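# Place the strawberry cake in the white basket

## Task

Get the strawberry cake inside the white basket while the basket and every other object stay roughly where they started, and finish with neither arm (nor its camera cable) in contact with any of them.

## Robot and tools

Robot: two six-joint arms, left_arm and right_arm, each ending in a parallel two-finger gripper with a wrist camera. Calibrated bases in the scene frame: left_arm at (-0.026, +0.301, 0) m, right_arm at (+0.053, -0.333, 0) m, both turned only slightly about z (quat_wxyz about (1, 0, 0, 0.015) and (1, 0, 0, 0.005)).

Scene frame: origin on the table surface halfway between the two nominal bases; +x points out across the table, +z up, and left_arm sits on the +y side (this is unrelated to which side of an image things appear on). All hand positions, velocities and orientations in results use this frame. The gripper's fingers extend along its own +z and spread along its y; end_effector_position is the spot between the pads, roughly 1 cm short of the fingertips. Reported poses may be off by a few centimetres, more when the arm is stretched far.

Joint order, used in every command and every result list: waist (joint1), shoulder (joint2), elbow (joint3), wrist pitch (joint4), wrist yaw (joint5), wrist roll (joint6). Wrist yaw has its sign flipped relative to the URDF, both in what you send and in what you read. Stated ranges (URDF signs, rad): waist -2.618 to 3.054, shoulder 0.000 to 3.142, elbow 0.000 to 3.142, wrist pitch -1.571 to 1.571, wrist yaw -1.571 to 1.571, wrist roll -2.094 to 2.094. Real ends may differ by up to 0.059 rad.

A row is always 14 numbers, each in [-1, 1], covering both arms even if one stays still: left_arm's six joint numbers then its opening, followed by right_arm's six joint numbers then its opening. Joint numbers are offsets, not poses: they are added to the Joint targets shown at the start of that action (or of the move), not to the previous row. Scale: 1.0 equals 2.224 rad for waist, shoulder and elbow, and 8.485 rad for the three wrist joints. Opening is absolute: +1 fully open, -1 shut. Sending 0 for an arm's joints re-commands its current targets; to leave a gripper unchanged, resend its current opening value (0 is a real command, half open).

execute_actions(actions, cameras): actions is a list of actions; each action is a list of up to 15 rows, one row per 1/30 s control step, and if shorter its last row is held until 15 steps pass (0.5 s). An empty actions list just reports state and images. An action that would push a joint more than 0.059 rad beyond its range is rejected for both arms; a malformed action, or a first action failing that check, rejects the whole call. cameras selects images: omitted, null or ["all"] gives all; [] gives none; unknown names invalidate the call. Camera names: cam_head_left, cam_head_right, cam_left_wrist, cam_right_wrist (each 672x504).

move(target, speed, blend, opening_speed, blocking, cameras): target is one 14-number row or a list of up to 15 rows; every row's joint numbers are offsets from the same starting Joint targets. All joints travel together along a path lasting at least 0.5 s and at most about 10 s. speed is the top rate in rad/s of whichever joint moves farthest, 0.01 to 12.57, default 0.5, one value or one per target. blend (rad) lets the path cut corners near intermediate targets. opening_speed (0.2 or more, scale units per second) ramps the gripper; use a low value when squeezing something soft like a cake. Later rows' gripper values are applied only once everything comes to rest at that row. blocking=false returns after about 0.5 s while motion continues. Paths do not avoid obstacles or the other arm; faster contacts hit harder, and a target deeper past a contact pushes harder. The result adds a move: line such as done, off_target (resting more than 0.035 rad from target), moving, held or fault, plus limits=held if steps were withheld. Neither done nor off_target tells you about contact.

wait(seconds 0 to 10, cameras) lets time pass with last commands held. stop(cameras) brakes a running move; it needs braking distance. zoom_image(camera, region [x0, y0, x1, y1] in pixels, top-left origin, at most 504 by 504) enlarges part of that camera's latest image. read_manual(section="licences") only returns licence text. finished_scene(scene) ends the current scene for good; pass its number (1 here) only once the cake rests in the basket and the grippers are clear.

Results: Joint positions (rad, then finger gap in m, 0.094 fully open), Joint velocities (may read within noise or be omitted), Joint targets (the base your next offsets use), Tool commands, grip_measured (same scale as the opening command; up to about 2.7 mm wide when empty; follows your command right up to the force limit, so it shows no stop on contact), grip_effort_nm (motor effort, negative closing; not pad force), joint torques (positive toward larger angle; joints 1 to 3 wrap at ±28 N m). "joint sent to its limit" means a joint was driven to its end; "joint command not followed" means the clearance check altered targets. Each step a joint target can lead its measured angle by at most 0.339 rad (first three) or 2.2 rad (wrists), and targets that would shift the gripper over 200 mm are scaled back, so big offsets may need several actions.

Avoid: dropping the cake or releasing it while it moves, fast impacts, hard pushes, and any collision or gripping between the two arms (may fail the scene). Nothing may fall or be left off the table; a loose object may occasionally get nudged. To release, command an opening well above grip_measured. Holding loads, stretching out or pushing against an unreachable pose heats motors: MOTOR HOT appears at 75 °C, at 90 °C an OVER-TEMPERATURE FAULT folds and disables that arm, at 100 °C it goes limp. If an arm is stalled against something, command its targets back past its measured positions.

Each tool is called after ">>>" in YAML: its name, and indented under it one key for each argument.

## Session

>>> execute_actions:
  actions: []

Scene clock: 0.00 s.
left_arm: end_effector_position=(+0.3624, +0.3385, +0.1097) grip_measured=+1.000 grip_effort_nm=n/a end_effector_quat_wxyz=(+0.602, -0.087, +0.789, +0.082) | right_arm: end_effector_position=(+0.4660, -0.3439, +0.1193) grip_measured=+1.000 grip_effort_nm=n/a end_effector_quat_wxyz=(+0.600, +0.032, +0.799, -0.027)
Joint positions: left_arm=[-0.053 1.534 0.331 0.929 0.258 -0.047 0.094] | right_arm=[0.002 1.547 0.43 0.833 -0.094 0.022 0.094]
Joint velocities: within noise
Joint torques (N m): no reading
Motor temperatures (°C): left_arm=[24 29 26 27 23 21 25] | right_arm=[24 31 28 37 24 22 22]
Heat: left arm: 29 °C; right arm: 37 °C.
Joint targets: left_arm=[-0.053 1.528 0.336 0.925 0.259 -0.048] | right_arm=[0.002 1.544 0.433 0.822 -0.095 0.022]
Tool commands: left_gripper/opening=+1.0 right_gripper/opening=+1.0

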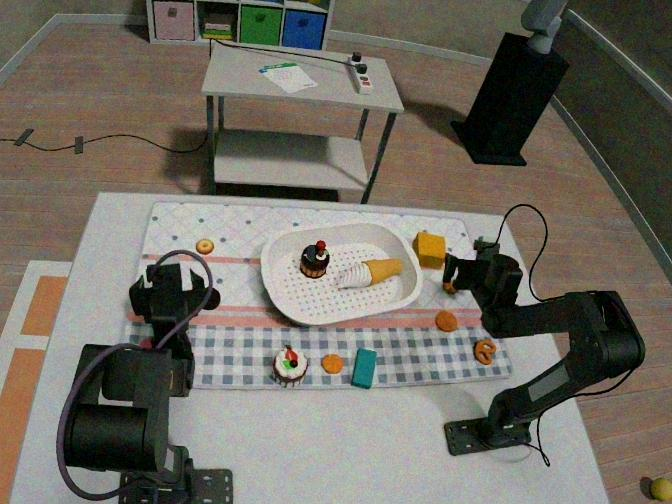

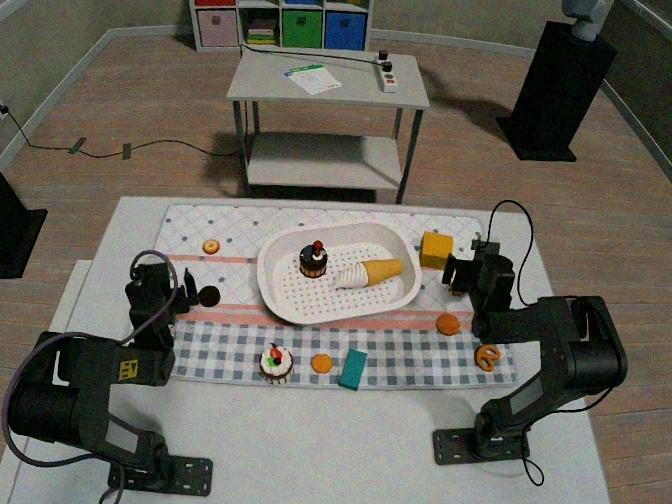

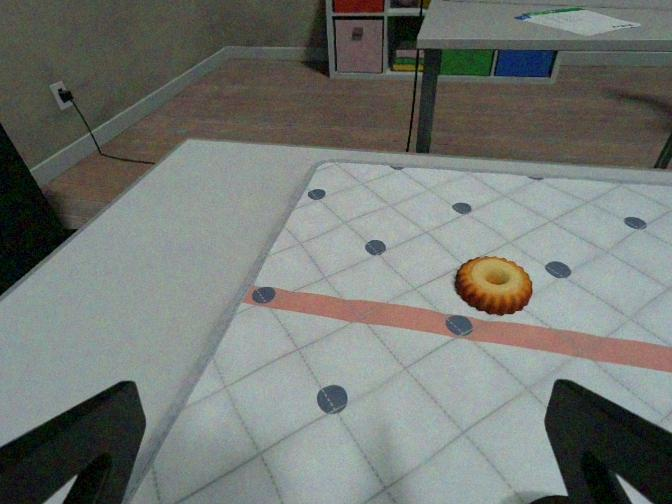

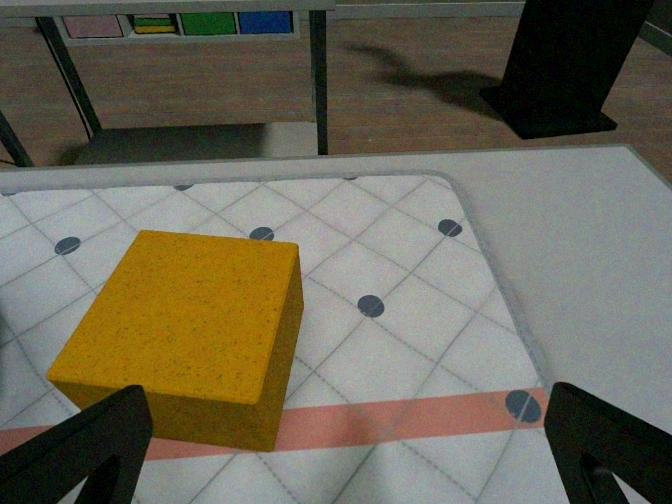

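>>> move:
  target: [-0.327,-0.210,0.325,-0.2266,-0.0305,0.0057,1,0,0,0,0,0,0,1]
  speed: 1.2

>>> zoom_image:
  camera: "cam_head_left"
  region: [220, 200, 520, 400]

Scene clock: 43.73 s.
left_arm: end_effector_position=(+0.1750, +0.1191, +0.1890) grip_measured=+1.000 grip_effort_nm=0.002 end_effector_quat_wxyz=(+0.256, +0.346, +0.897, -0.095) | right_arm: end_effector_position=(+0.4660, -0.3439, +0.1193) grip_measured=+1.000 grip_effort_nm=0.027 end_effector_quat_wxyz=(+0.600, +0.032, +0.799, -0.027)
Joint positions: left_arm=[-0.775 1.07 1.03 -0.976 0.011 -0.005 0.094] | right_arm=[0.002 1.547 0.43 0.833 -0.094 0.022 0.094]
Joint torques (N m): left_arm=[-0.46 -2.5 8.83 1.18 -0.09 0.09] | right_arm=[0.03 -4.94 7.02 1.54 -0.05 0]
Motor temperatures (°C): left_arm=[24 29 27 35 23 21 24] | right_arm=[23 32 29 41 24 22 22]
Heat: left arm: 35 °C; right arm: 41 °C.
Joint targets: left_arm=[-0.780 1.061 1.059 -0.997 0.000 0.001] | right_arm=[0.002 1.544 0.433 0.822 -0.095 0.022]
move: done

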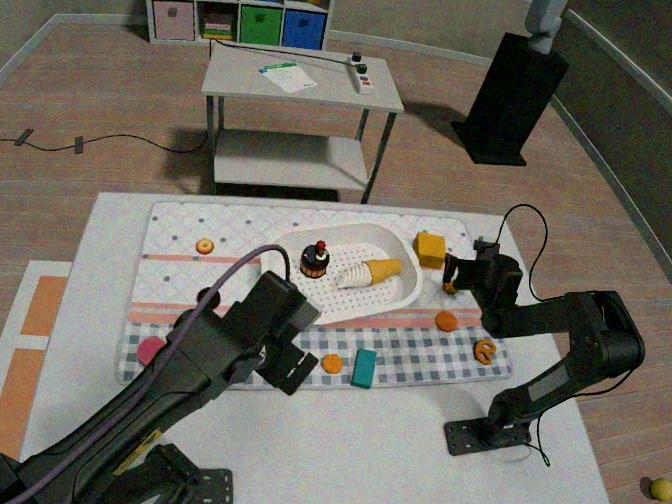

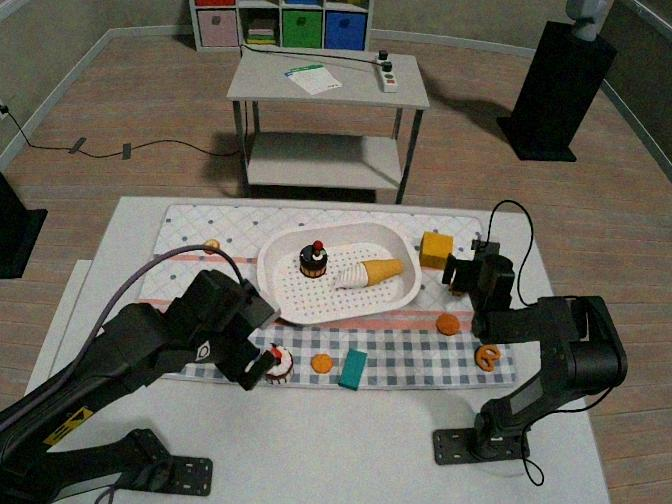

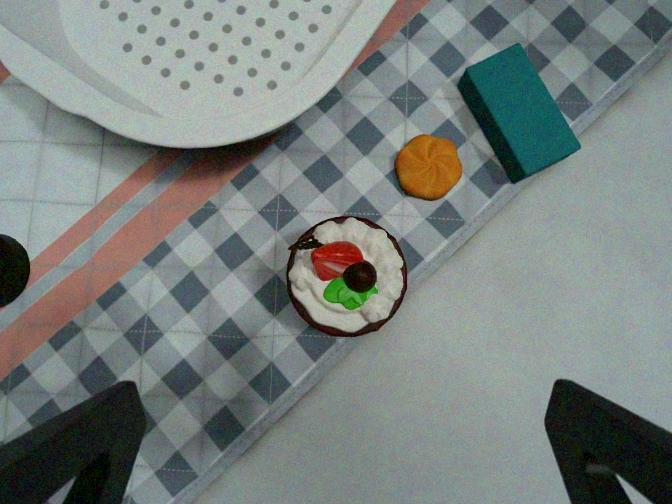

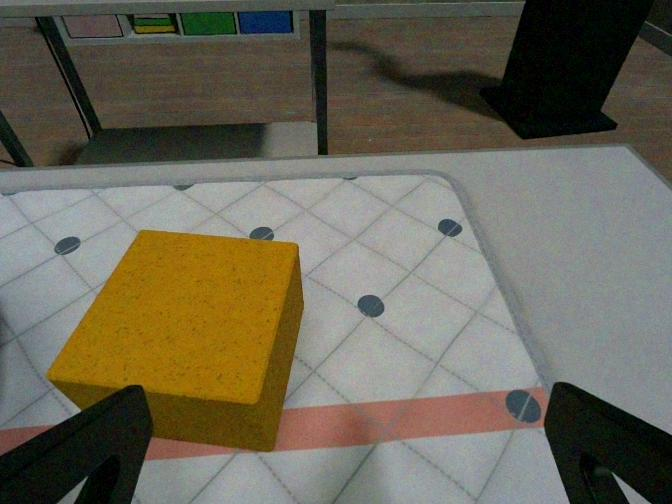

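Scaled by 1.680 from the camera's 672x504 image, which has a finer 960x720 frame.

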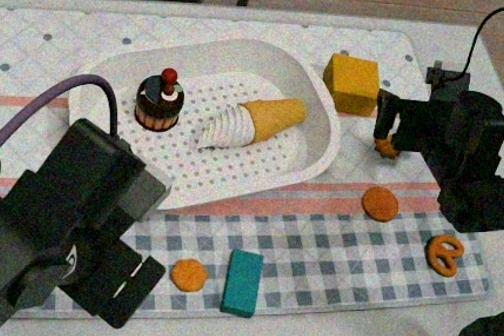

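>>> move:
  target: [-0.009,0.0818,-0.0967,0.0467,0,0,1,0,0,0,0,0,0,1]
  speed: 0.8
  cameras: ["cam_left_wrist"]

Scene clock: 72.20 s.
left_arm: end_effector_position=(+0.2047, +0.0835, +0.1217) grip_measured=+1.000 grip_effort_nm=-0.002 end_effector_quat_wxyz=(+0.260, +0.354, +0.893, -0.100) | right_arm: end_effector_position=(+0.4660, -0.3439, +0.1193) grip_measured=+1.000 grip_effort_nm=0.032 end_effector_quat_wxyz=(+0.600, +0.032, +0.799, -0.027)
Joint positions: left_arm=[-0.794 1.244 0.857 -0.621 0.01 -0.005 0.094] | right_arm=[0.002 1.547 0.43 0.833 -0.094 0.022 0.094]
Joint torques (N m): left_arm=[-0.61 -3.45 5.6 1.59 -0.09 0.09] | right_arm=[0.03 -4.94 7.01 1.54 -0.04 -0.01]
Heat: left arm: 32 °C; right arm: 41 °C.
Joint targets: left_arm=[-0.801 1.243 0.844 -0.601 0.000 0.001] | right_arm=[0.002 1.544 0.433 0.822 -0.095 0.022]
move: done
Images, in order (width x height): cam_left_wrist 672x504.

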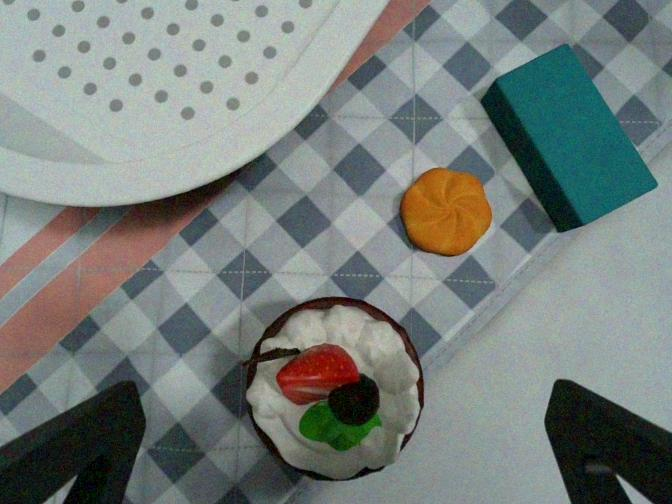

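>>> move:
  target: [0,0.063,-0.1286,0.0502,0,0,1,0,0,0,0,0,0,1]
  speed: 0.4

Scene clock: 86.23 s.
left_arm: end_effector_position=(+0.2028, +0.0852, +0.0321) grip_measured=+1.000 grip_effort_nm=0.002 end_effector_quat_wxyz=(+0.259, +0.354, +0.893, -0.100) | right_arm: end_effector_position=(+0.4660, -0.3439, +0.1193) grip_measured=+1.000 grip_effort_nm=0.027 end_effector_quat_wxyz=(+0.600, +0.032, +0.799, -0.027)
Joint positions: left_arm=[-0.794 1.378 0.571 -0.201 0.01 -0.005 0.094] | right_arm=[0.002 1.547 0.43 0.833 -0.094 0.022 0.094]
Joint torques (N m): left_arm=[-0.61 -3.48 4.81 1.68 -0.08 0.09] | right_arm=[0.03 -4.96 7.01 1.54 -0.05 -0.01]
Heat: left arm: 32 °C; right arm: 41 °C.
Joint targets: left_arm=[-0.801 1.383 0.558 -0.175 0.000 0.001] | right_arm=[0.002 1.544 0.433 0.822 -0.095 0.022]
move: done

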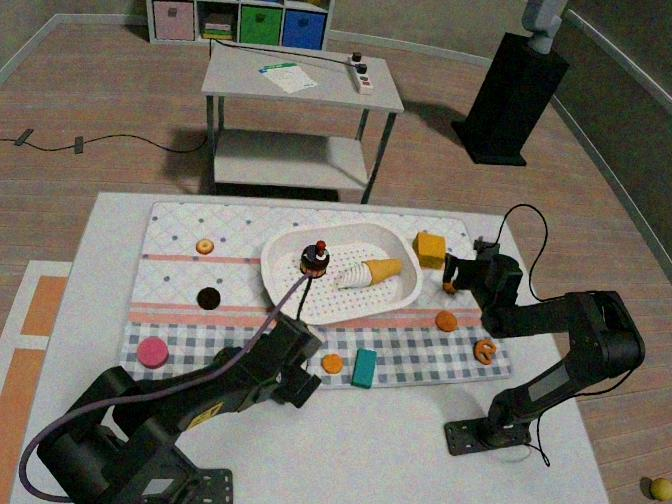

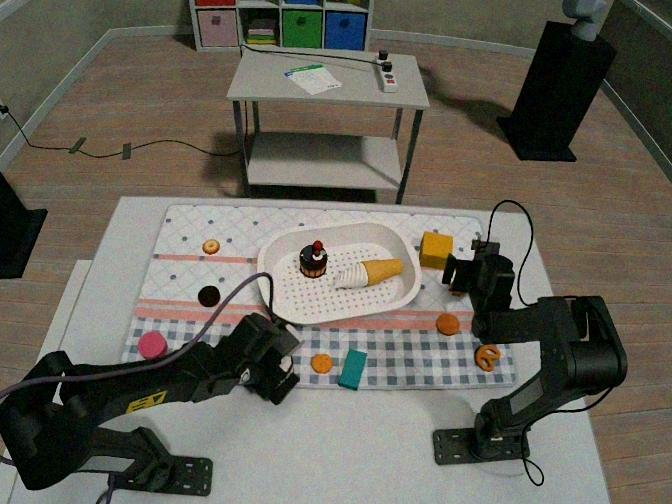

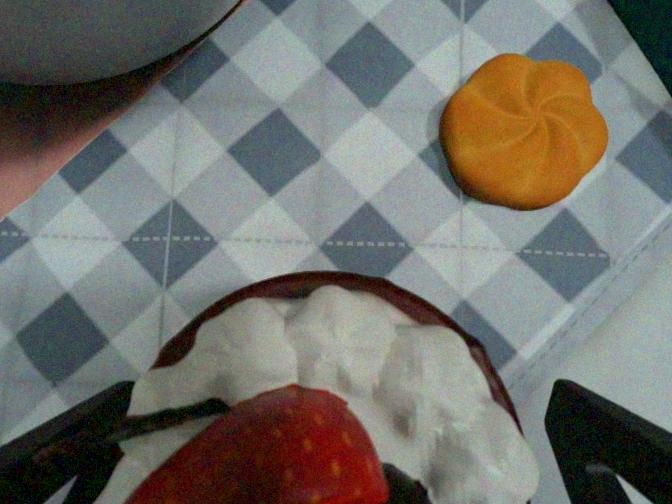

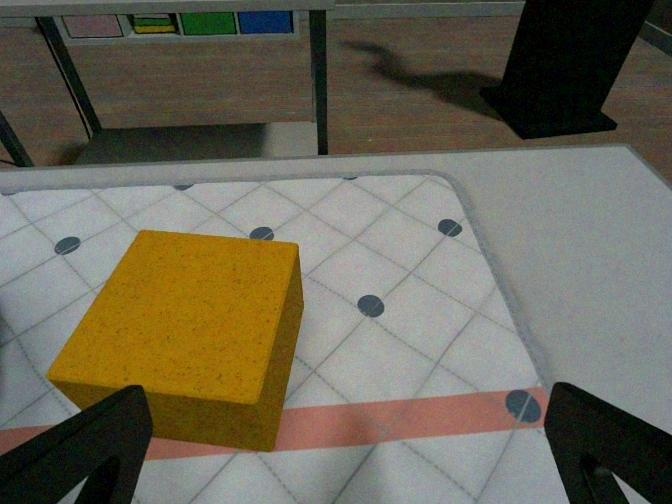

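>>> move:
  target: [0,0,0,0,0,0,0.25,0,0,0,0,0,0,1]
  opening_speed: 0.4
  cameras: ["cam_left_wrist"]

Scene clock: 92.40 s.
left_arm: end_effector_position=(+0.2031, +0.0848, +0.0324) grip_measured=+0.402 grip_effort_nm=-1.018 end_effector_quat_wxyz=(+0.260, +0.354, +0.893, -0.100) | right_arm: end_effector_position=(+0.4660, -0.3439, +0.1193) grip_measured=+1.000 grip_effort_nm=0.027 end_effector_quat_wxyz=(+0.600, +0.032, +0.799, -0.027)
Joint positions: left_arm=[-0.794 1.378 0.571 -0.199 0.009 -0.005 0.066] | right_arm=[0.002 1.547 0.43 0.833 -0.094 0.022 0.094]
Joint torques (N m): left_arm=[-0.61 -3.48 4.82 1.65 -0.07 0.09] | right_arm=[0.05 -4.94 6.99 1.54 -0.05 -0.01]
Heat: left arm: 32 °C; right arm: 41 °C.
Joint targets: left_arm=[-0.801 1.383 0.558 -0.175 0.000 0.001] | right_arm=[0.002 1.544 0.433 0.822 -0.095 0.022]
move: done
Images, in order (width x height): cam_left_wrist 672x504.

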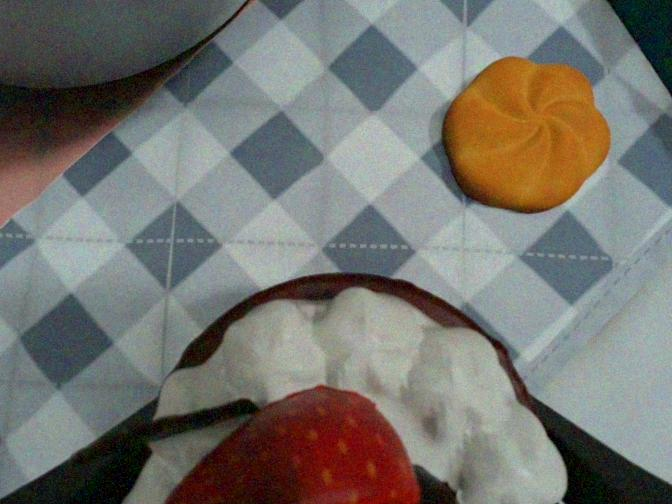

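>>> move:
  target:
    - [0,-0.063,0.1286,-0.0502,0,0,0.25,0,0,0,0,0,0,1]
    - [0.1084,0.0755,0.3849,-0.0811,0,0,0.25,0,0,0,0,0,0,1]
  blend: 0.05
  speed: 0.5

Scene clock: 105.57 s.
left_arm: end_effector_position=(+0.3153, +0.1026, +0.1907) grip_measured=+0.401 grip_effort_nm=-1.028 end_effector_quat_wxyz=(+0.265, +0.249, +0.929, -0.070) | right_arm: end_effector_position=(+0.4660, -0.3439, +0.1193) grip_measured=+1.000 grip_effort_nm=0.032 end_effector_quat_wxyz=(+0.600, +0.032, +0.799, -0.027)
Joint positions: left_arm=[-0.562 1.543 1.379 -0.852 0.007 -0.005 0.066] | right_arm=[0.002 1.547 0.43 0.833 -0.094 0.022 0.094]
Joint torques (N m): left_arm=[0.2 -5.5 9.44 1.28 -0.05 0.09] | right_arm=[0.05 -4.96 7.01 1.54 -0.05 -0.01]
Heat: left arm: 32 °C; right arm: 41 °C.
Joint targets: left_arm=[-0.559 1.552 1.414 -0.863 0.000 0.001] | right_arm=[0.002 1.544 0.433 0.822 -0.095 0.022]
move: done

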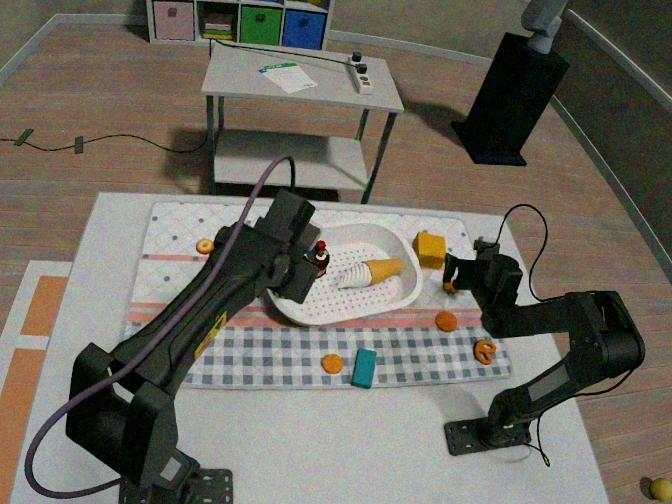

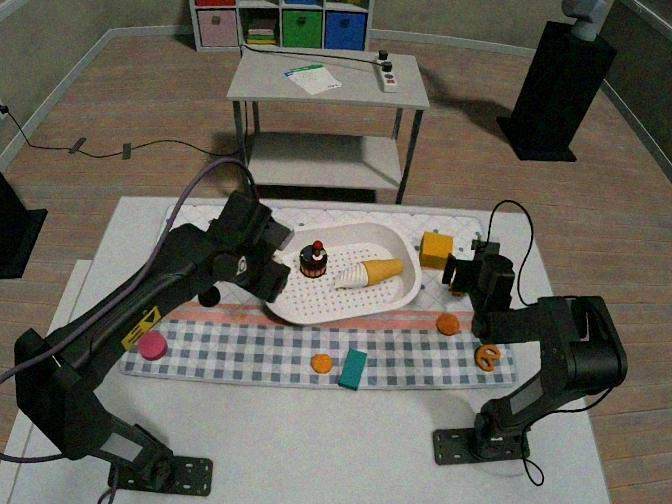

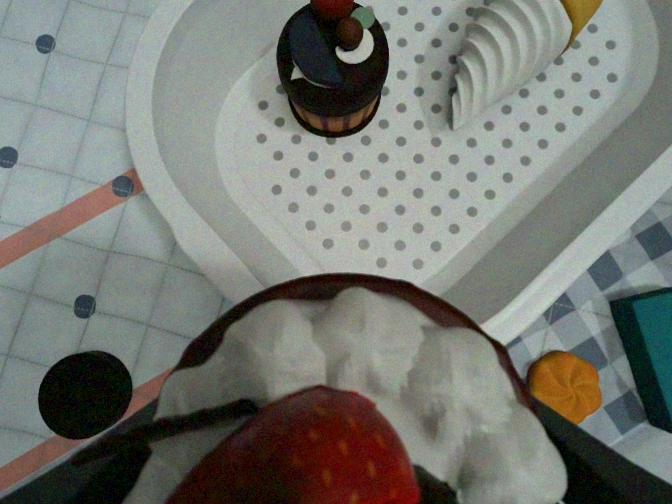

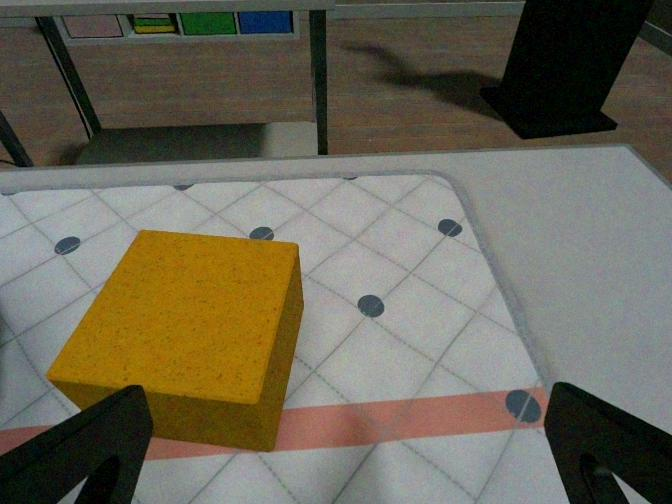

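>>> move:
  target: [-0.0315,0.161,0.0998,0.0161,0,0,0.25,0,0,0,0,0,0,1]
  speed: 0.4

Scene clock: 121.13 s.
left_arm: end_effector_position=(+0.3725, +0.0340, +0.1355) grip_measured=+0.401 grip_effort_nm=-1.023 end_effector_quat_wxyz=(+0.244, +0.280, +0.926, -0.072) | right_arm: end_effector_position=(+0.4660, -0.3439, +0.1193) grip_measured=+1.000 grip_effort_nm=0.027 end_effector_quat_wxyz=(+0.600, +0.032, +0.799, -0.027)
Joint positions: left_arm=[-0.625 1.903 1.599 -0.752 0.007 -0.005 0.066] | right_arm=[0.002 1.547 0.43 0.833 -0.094 0.022 0.094]
Joint torques (N m): left_arm=[-0.49 -9.16 9.65 1.58 -0.06 0.1] | right_arm=[0.03 -4.94 7.01 1.54 -0.05 -0.01]
Heat: left arm: 31 °C; right arm: 41 °C.
Joint targets: left_arm=[-0.630 1.909 1.636 -0.727 0.000 0.001] | right_arm=[0.002 1.544 0.433 0.822 -0.095 0.022]
move: off_target (left_arm); left_arm: the elbow is farthest, 0.037 rad from its target

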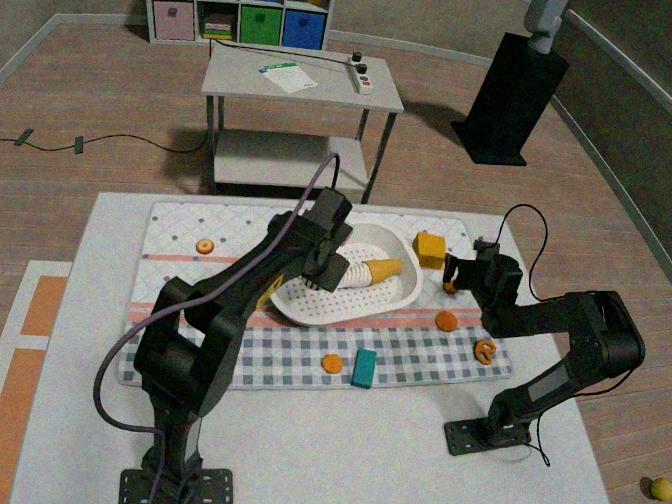

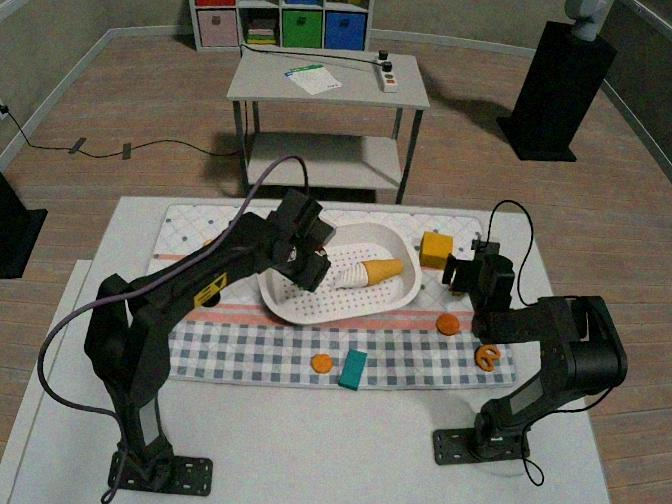

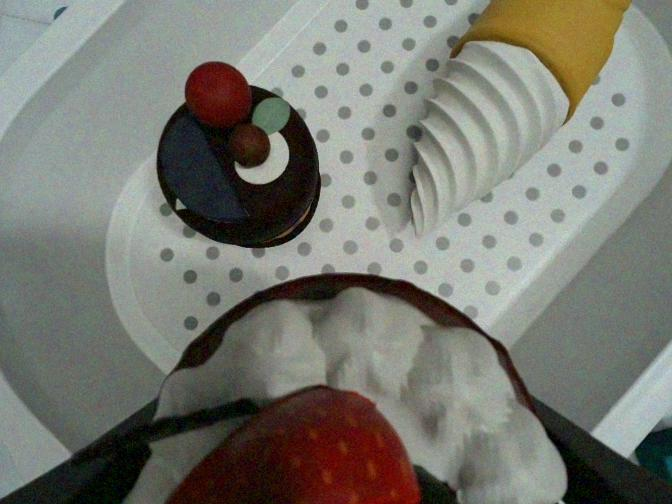

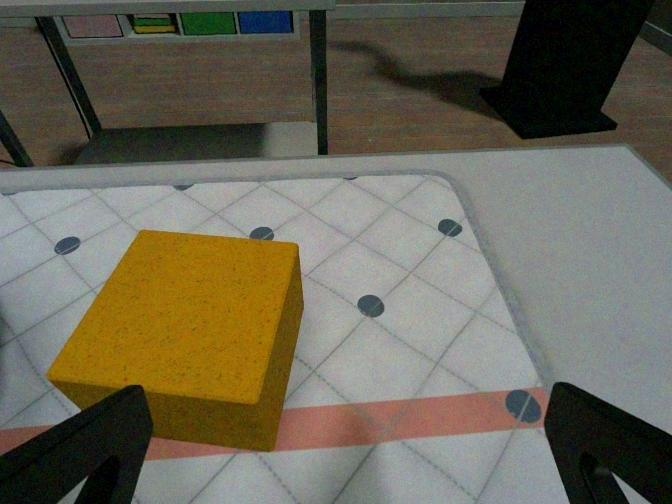

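>>> move:
  target: [0,0.0189,-0.1268,0.0429,0,0,0.25,0,0,0,0,0,0,1]
  speed: 0.3

>>> zoom_image:
  camera: "cam_head_right"
  region: [220, 180, 440, 340]

Scene clock: 132.57 s.
left_arm: end_effector_position=(+0.3845, +0.0259, +0.0768) grip_measured=+0.401 grip_effort_nm=-1.023 end_effector_quat_wxyz=(+0.284, +0.276, +0.914, -0.084) | right_arm: end_effector_position=(+0.4660, -0.3439, +0.1193) grip_measured=+1.000 grip_effort_nm=0.027 end_effector_quat_wxyz=(+0.600, +0.032, +0.799, -0.027)
Joint positions: left_arm=[-0.625 1.942 1.366 -0.394 0.007 -0.005 0.066] | right_arm=[0.002 1.547 0.43 0.833 -0.094 0.022 0.094]
Joint torques (N m): left_arm=[-0.47 -9.02 5.45 1.79 -0.05 0.09] | right_arm=[0.02 -4.96 7.01 1.55 -0.05 0]
Heat: left arm: 32 °C; right arm: 42 °C.
Joint targets: left_arm=[-0.630 1.951 1.354 -0.363 0.000 0.001] | right_arm=[0.002 1.544 0.433 0.822 -0.095 0.022]
move: done

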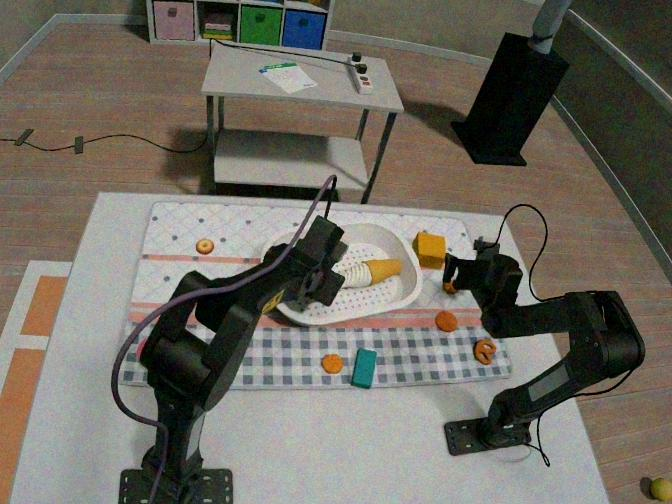

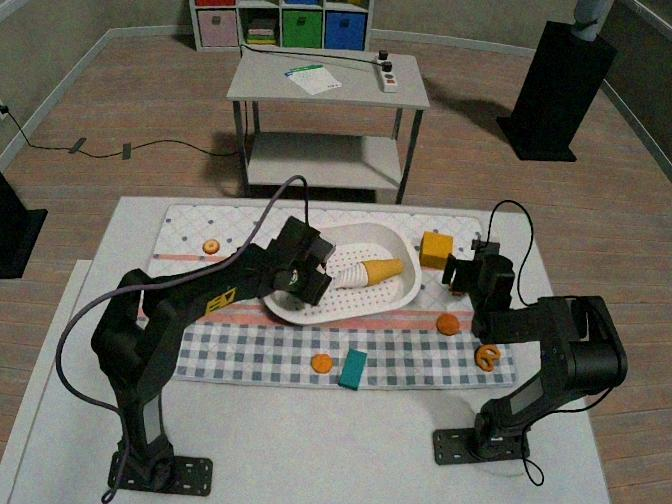

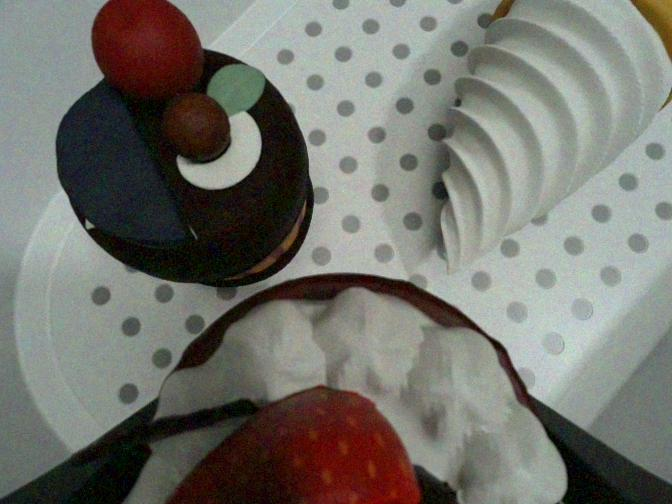

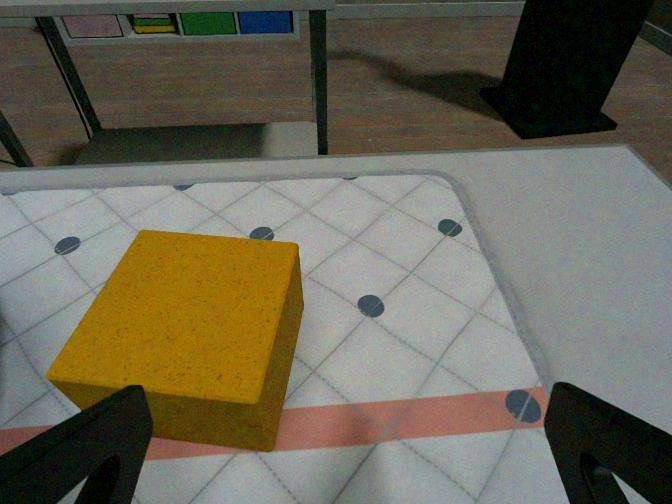

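Scaled by 2.291 from the camera's 672x504 image, which has a finer 960x720 frame.

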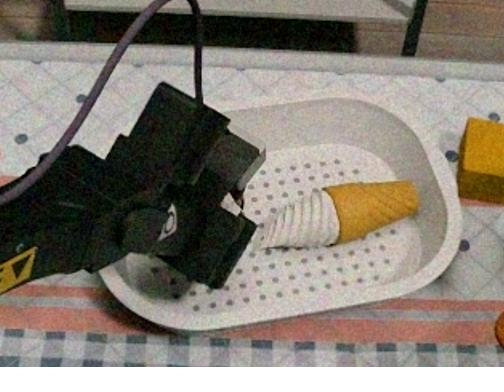

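>>> move:
  target: [0,0.0089,-0.0261,0.0056,0,0,0.25,0,0,0,0,0,0,1]
  speed: 0.15
  cameras: ["cam_left_wrist"]

Scene clock: 143.37 s.
left_arm: end_effector_position=(+0.3773, +0.0308, +0.0527) grip_measured=+0.401 grip_effort_nm=-1.028 end_effector_quat_wxyz=(+0.270, +0.277, +0.919, -0.080) | right_arm: end_effector_position=(+0.4660, -0.3439, +0.1193) grip_measured=+1.000 grip_effort_nm=0.027 end_effector_quat_wxyz=(+0.600, +0.032, +0.799, -0.027)
Joint positions: left_arm=[-0.625 1.961 1.308 -0.348 0.007 -0.005 0.066] | right_arm=[0.002 1.547 0.43 0.833 -0.094 0.022 0.094]
Joint torques (N m): left_arm=[-0.46 -8.94 5.24 1.71 -0.06 0.09] | right_arm=[0.03 -4.94 7.01 1.54 -0.05 -0.01]
Heat: left arm: 33 °C; right arm: 42 °C.
Joint targets: left_arm=[-0.630 1.971 1.296 -0.315 0.000 0.001] | right_arm=[0.002 1.544 0.433 0.822 -0.095 0.022]
move: done
Images, in order (width x height): cam_left_wrist 672x504.

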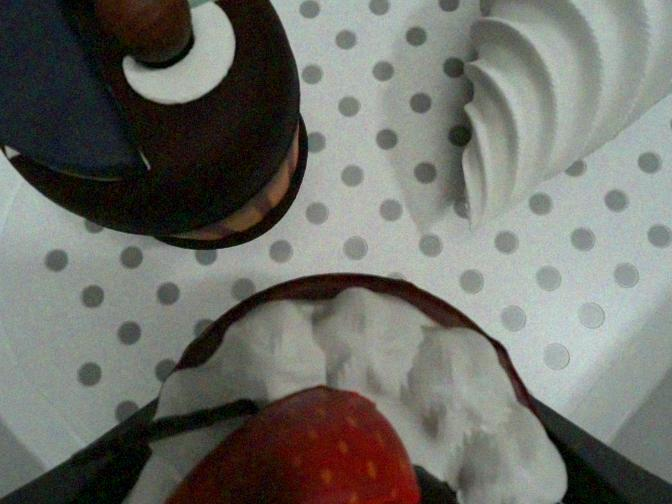

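>>> move:
  target: [0,0.0104,-0.0044,0.0039,0,0,0.25,0,0,0,0,0,0,1]
  speed: 0.08
  cameras: ["cam_left_wrist"]

Scene clock: 148.10 s.
left_arm: end_effector_position=(+0.3795, +0.0293, +0.0441) grip_measured=+0.401 grip_effort_nm=-1.023 end_effector_quat_wxyz=(+0.271, +0.277, +0.918, -0.081) | right_arm: end_effector_position=(+0.4660, -0.3439, +0.1193) grip_measured=+1.000 grip_effort_nm=0.027 end_effector_quat_wxyz=(+0.600, +0.032, +0.799, -0.027)
Joint positions: left_arm=[-0.625 1.982 1.3 -0.315 0.007 -0.005 0.066] | right_arm=[0.002 1.547 0.43 0.833 -0.094 0.022 0.094]
Joint torques (N m): left_arm=[-0.47 -8.9 5.12 1.75 -0.06 0.09] | right_arm=[0.03 -4.96 6.99 1.54 -0.05 0]
Heat: left arm: 33 °C; right arm: 42 °C.
Joint targets: left_arm=[-0.630 1.994 1.286 -0.282 0.000 0.001] | right_arm=[0.002 1.544 0.433 0.822 -0.095 0.022]
move: done
Images, in order (width x height): cam_left_wrist 672x504.

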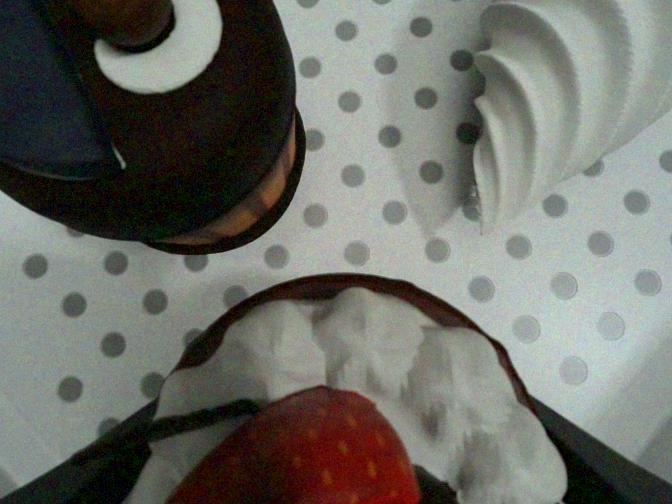

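>>> move:
  target: [0,0.0052,-0.0022,0.002,0,0,0.25,0,0,0,0,0,0,1]
  speed: 0.05
  cameras: ["cam_left_wrist"]

Scene clock: 152.53 s.
left_arm: end_effector_position=(+0.3813, +0.0281, +0.0434) grip_measured=+0.401 grip_effort_nm=-1.023 end_effector_quat_wxyz=(+0.275, +0.277, +0.917, -0.082) | right_arm: end_effector_position=(+0.4660, -0.3439, +0.1193) grip_measured=+1.000 grip_effort_nm=0.027 end_effector_quat_wxyz=(+0.600, +0.032, +0.799, -0.027)
Joint positions: left_arm=[-0.625 1.987 1.3 -0.303 0.007 -0.005 0.066] | right_arm=[0.002 1.547 0.43 0.833 -0.094 0.022 0.094]
Joint torques (N m): left_arm=[-0.47 -8.39 4.74 1.82 -0.05 0.09] | right_arm=[0.03 -4.94 7.01 1.54 -0.05 0]
Heat: left arm: 33 °C; right arm: 42 °C.
Joint targets: left_arm=[-0.630 2.006 1.281 -0.265 0.000 0.001] | right_arm=[0.002 1.544 0.433 0.822 -0.095 0.022]
move: off_target (left_arm); left_arm: the wrist pitch is farthest, 0.037 rad from its target
Images, in order (width x height): cam_left_wrist 672x504.

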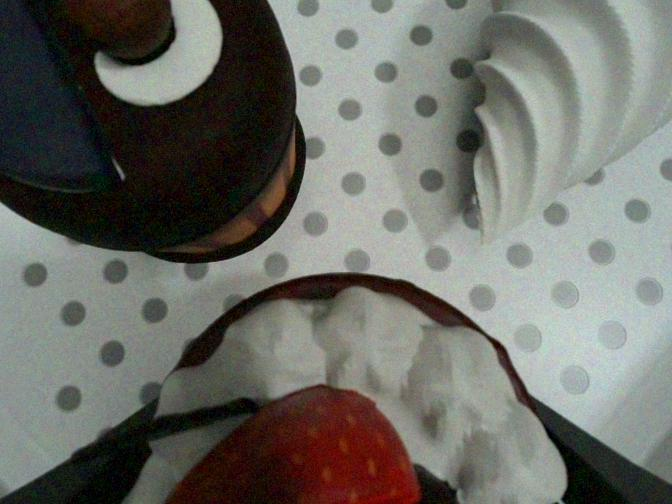

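>>> move:
  target: [0,-0.0035,0.001,-0.001,0,0,0.8,0,0,0,0,0,0,1]
  opening_speed: 0.4
  cameras: ["cam_left_wrist"]

Scene clock: 157.73 s.
left_arm: end_effector_position=(+0.3840, +0.0262, +0.0457) grip_measured=+0.798 grip_effort_nm=0.120 end_effector_quat_wxyz=(+0.282, +0.276, +0.915, -0.084) | right_arm: end_effector_position=(+0.4660, -0.3439, +0.1193) grip_measured=+1.000 grip_effort_nm=0.027 end_effector_quat_wxyz=(+0.600, +0.032, +0.799, -0.027)
Joint positions: left_arm=[-0.625 1.987 1.3 -0.286 0.007 -0.005 0.084] | right_arm=[0.002 1.547 0.43 0.833 -0.094 0.022 0.094]
Joint torques (N m): left_arm=[-0.5 -9.03 4.93 1.59 -0.05 0.09] | right_arm=[0.02 -4.94 7.01 1.55 -0.05 0]
Heat: left arm: 33 °C; right arm: 42 °C.
Joint targets: left_arm=[-0.630 1.998 1.283 -0.274 0.000 0.001] | right_arm=[0.002 1.544 0.433 0.822 -0.095 0.022]
move: done
Images, in order (width x height): cam_left_wrist 672x504.

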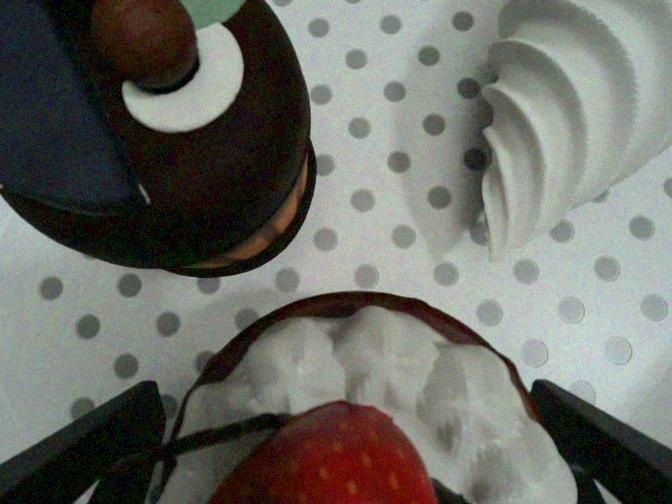

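>>> move:
  target: [-0.0045,0,0,0,0,0,1,0,0,0,0,0,0,1]
  opening_speed: 0.5
  cameras: ["cam_left_wrist"]

Scene clock: 161.73 s.
left_arm: end_effector_position=(+0.3845, +0.0259, +0.0460) grip_measured=+0.998 grip_effort_nm=0.120 end_effector_quat_wxyz=(+0.283, +0.276, +0.915, -0.084) | right_arm: end_effector_position=(+0.4660, -0.3439, +0.1193) grip_measured=+1.000 grip_effort_nm=0.027 end_effector_quat_wxyz=(+0.600, +0.032, +0.799, -0.027)
Joint positions: left_arm=[-0.625 1.987 1.3 -0.284 0.007 -0.005 0.094] | right_arm=[0.002 1.547 0.43 0.833 -0.094 0.022 0.094]
Joint torques (N m): left_arm=[-1.42 -9.01 4.92 1.57 -0.05 0.09] | right_arm=[0.05 -4.94 7.01 1.54 -0.05 -0.01]
Heat: left arm: 33 °C; right arm: 42 °C.
Joint targets: left_arm=[-0.640 1.998 1.283 -0.273 0.000 0.001] | right_arm=[0.002 1.544 0.433 0.822 -0.095 0.022]
move: done
Images, in order (width x height): cam_left_wrist 672x504.

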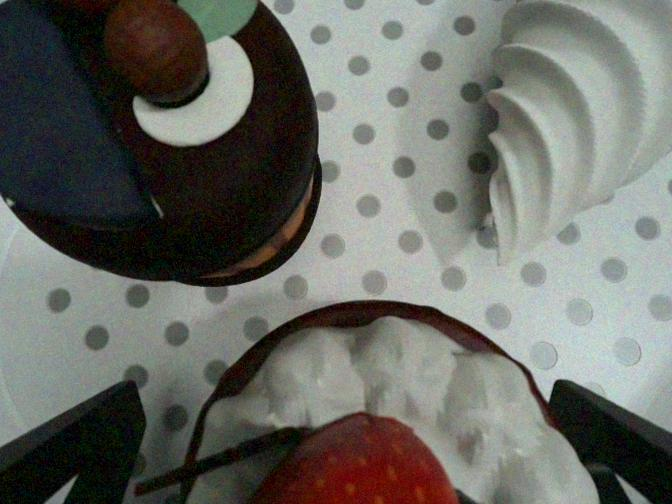

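>>> move:
  target: [-0.0045,0,0,0,0,0,1,0,0,0,0,0,0,1]
  cameras: ["cam_left_wrist"]

Scene clock: 166.13 s.
left_arm: end_effector_position=(+0.3817, +0.0209, +0.0464) grip_measured=+0.998 grip_effort_nm=0.120 end_effector_quat_wxyz=(+0.284, +0.281, +0.913, -0.086) | right_arm: end_effector_position=(+0.4660, -0.3439, +0.1193) grip_measured=+1.000 grip_effort_nm=0.032 end_effector_quat_wxyz=(+0.600, +0.032, +0.799, -0.027)
Joint positions: left_arm=[-0.637 1.987 1.3 -0.281 0.007 -0.005 0.094] | right_arm=[0.002 1.547 0.43 0.833 -0.094 0.022 0.094]
Joint torques (N m): left_arm=[-1.18 -9.03 4.93 1.54 -0.07 0.09] | right_arm=[0.03 -4.94 6.99 1.54 -0.05 0]
Heat: left arm: 33 °C; right arm: 42 °C.
Joint targets: left_arm=[-0.649 1.998 1.283 -0.273 0.000 0.001] | right_arm=[0.002 1.544 0.433 0.822 -0.095 0.022]
move: done
Images, in order (width x height): cam_left_wrist 672x504.

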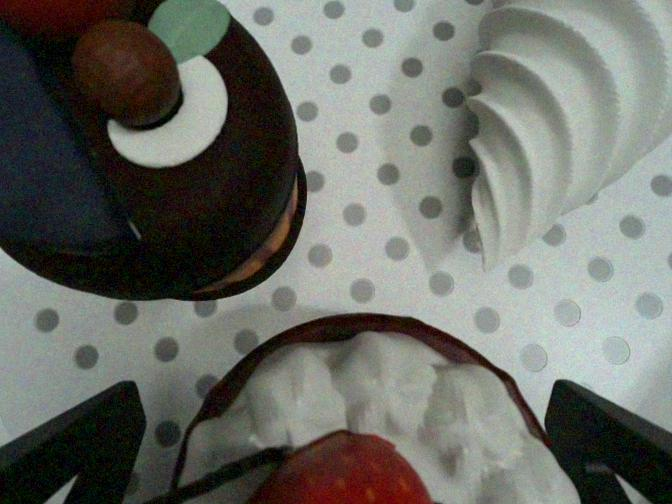

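>>> move:
  target:
    - [0,-0.0324,0.0908,-0.0337,0,0,1,0,0,0,0,0,0,1]
    - [0,-0.06,0.1587,-0.0535,0,0,1,0,0,0,0,0,0,1]
  speed: 0.4
  blend: 0.05

Scene clock: 176.17 s.
left_arm: end_effector_position=(+0.3766, +0.0196, +0.1532) grip_measured=+0.998 grip_effort_nm=0.110 end_effector_quat_wxyz=(+0.276, +0.286, +0.914, -0.085) | right_arm: end_effector_position=(+0.4660, -0.3439, +0.1193) grip_measured=+1.000 grip_effort_nm=0.027 end_effector_quat_wxyz=(+0.600, +0.032, +0.799, -0.027)
Joint positions: left_arm=[-0.645 1.887 1.611 -0.709 0.007 -0.005 0.094] | right_arm=[0.002 1.547 0.43 0.833 -0.094 0.022 0.094]
Joint torques (N m): left_arm=[-0.44 -11.47 8.73 1.25 -0.06 0.09] | right_arm=[0.05 -4.96 7.01 1.55 -0.05 -0.01]
Heat: left arm: 33 °C; right arm: 42 °C.
Joint targets: left_arm=[-0.649 1.865 1.637 -0.727 0.000 0.001] | right_arm=[0.002 1.544 0.433 0.822 -0.095 0.022]
move: done

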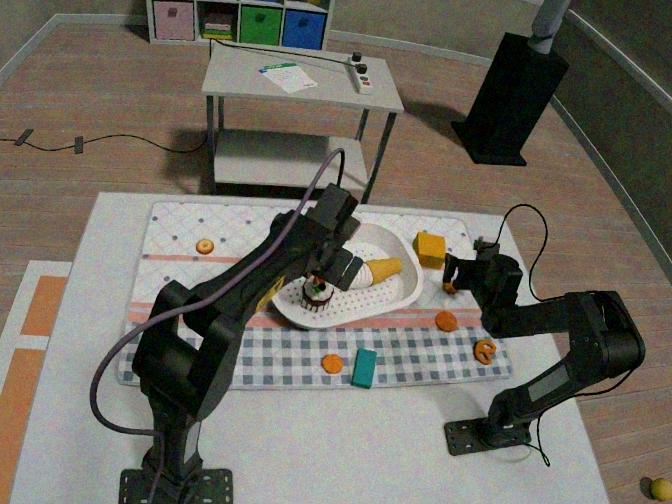

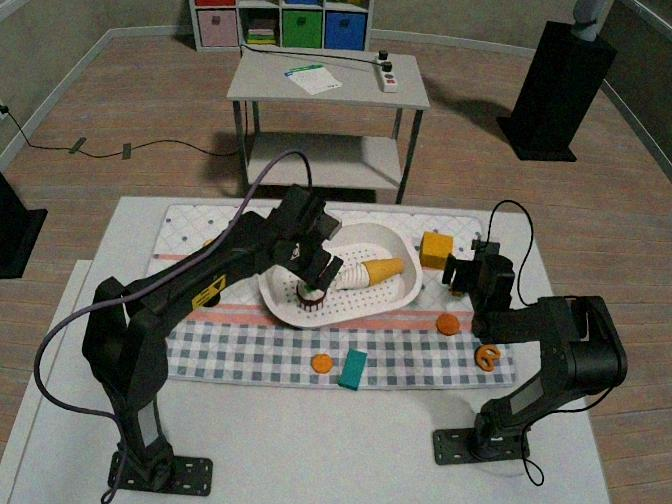

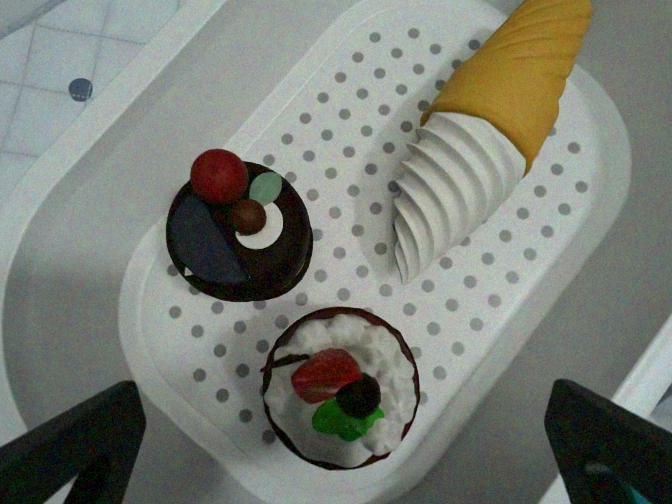

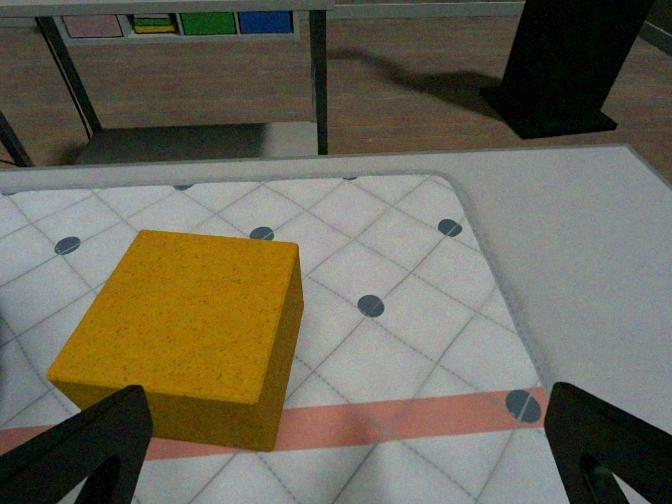

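>>> finished_scene:
  scene: 1

The scene is finished: the task was done.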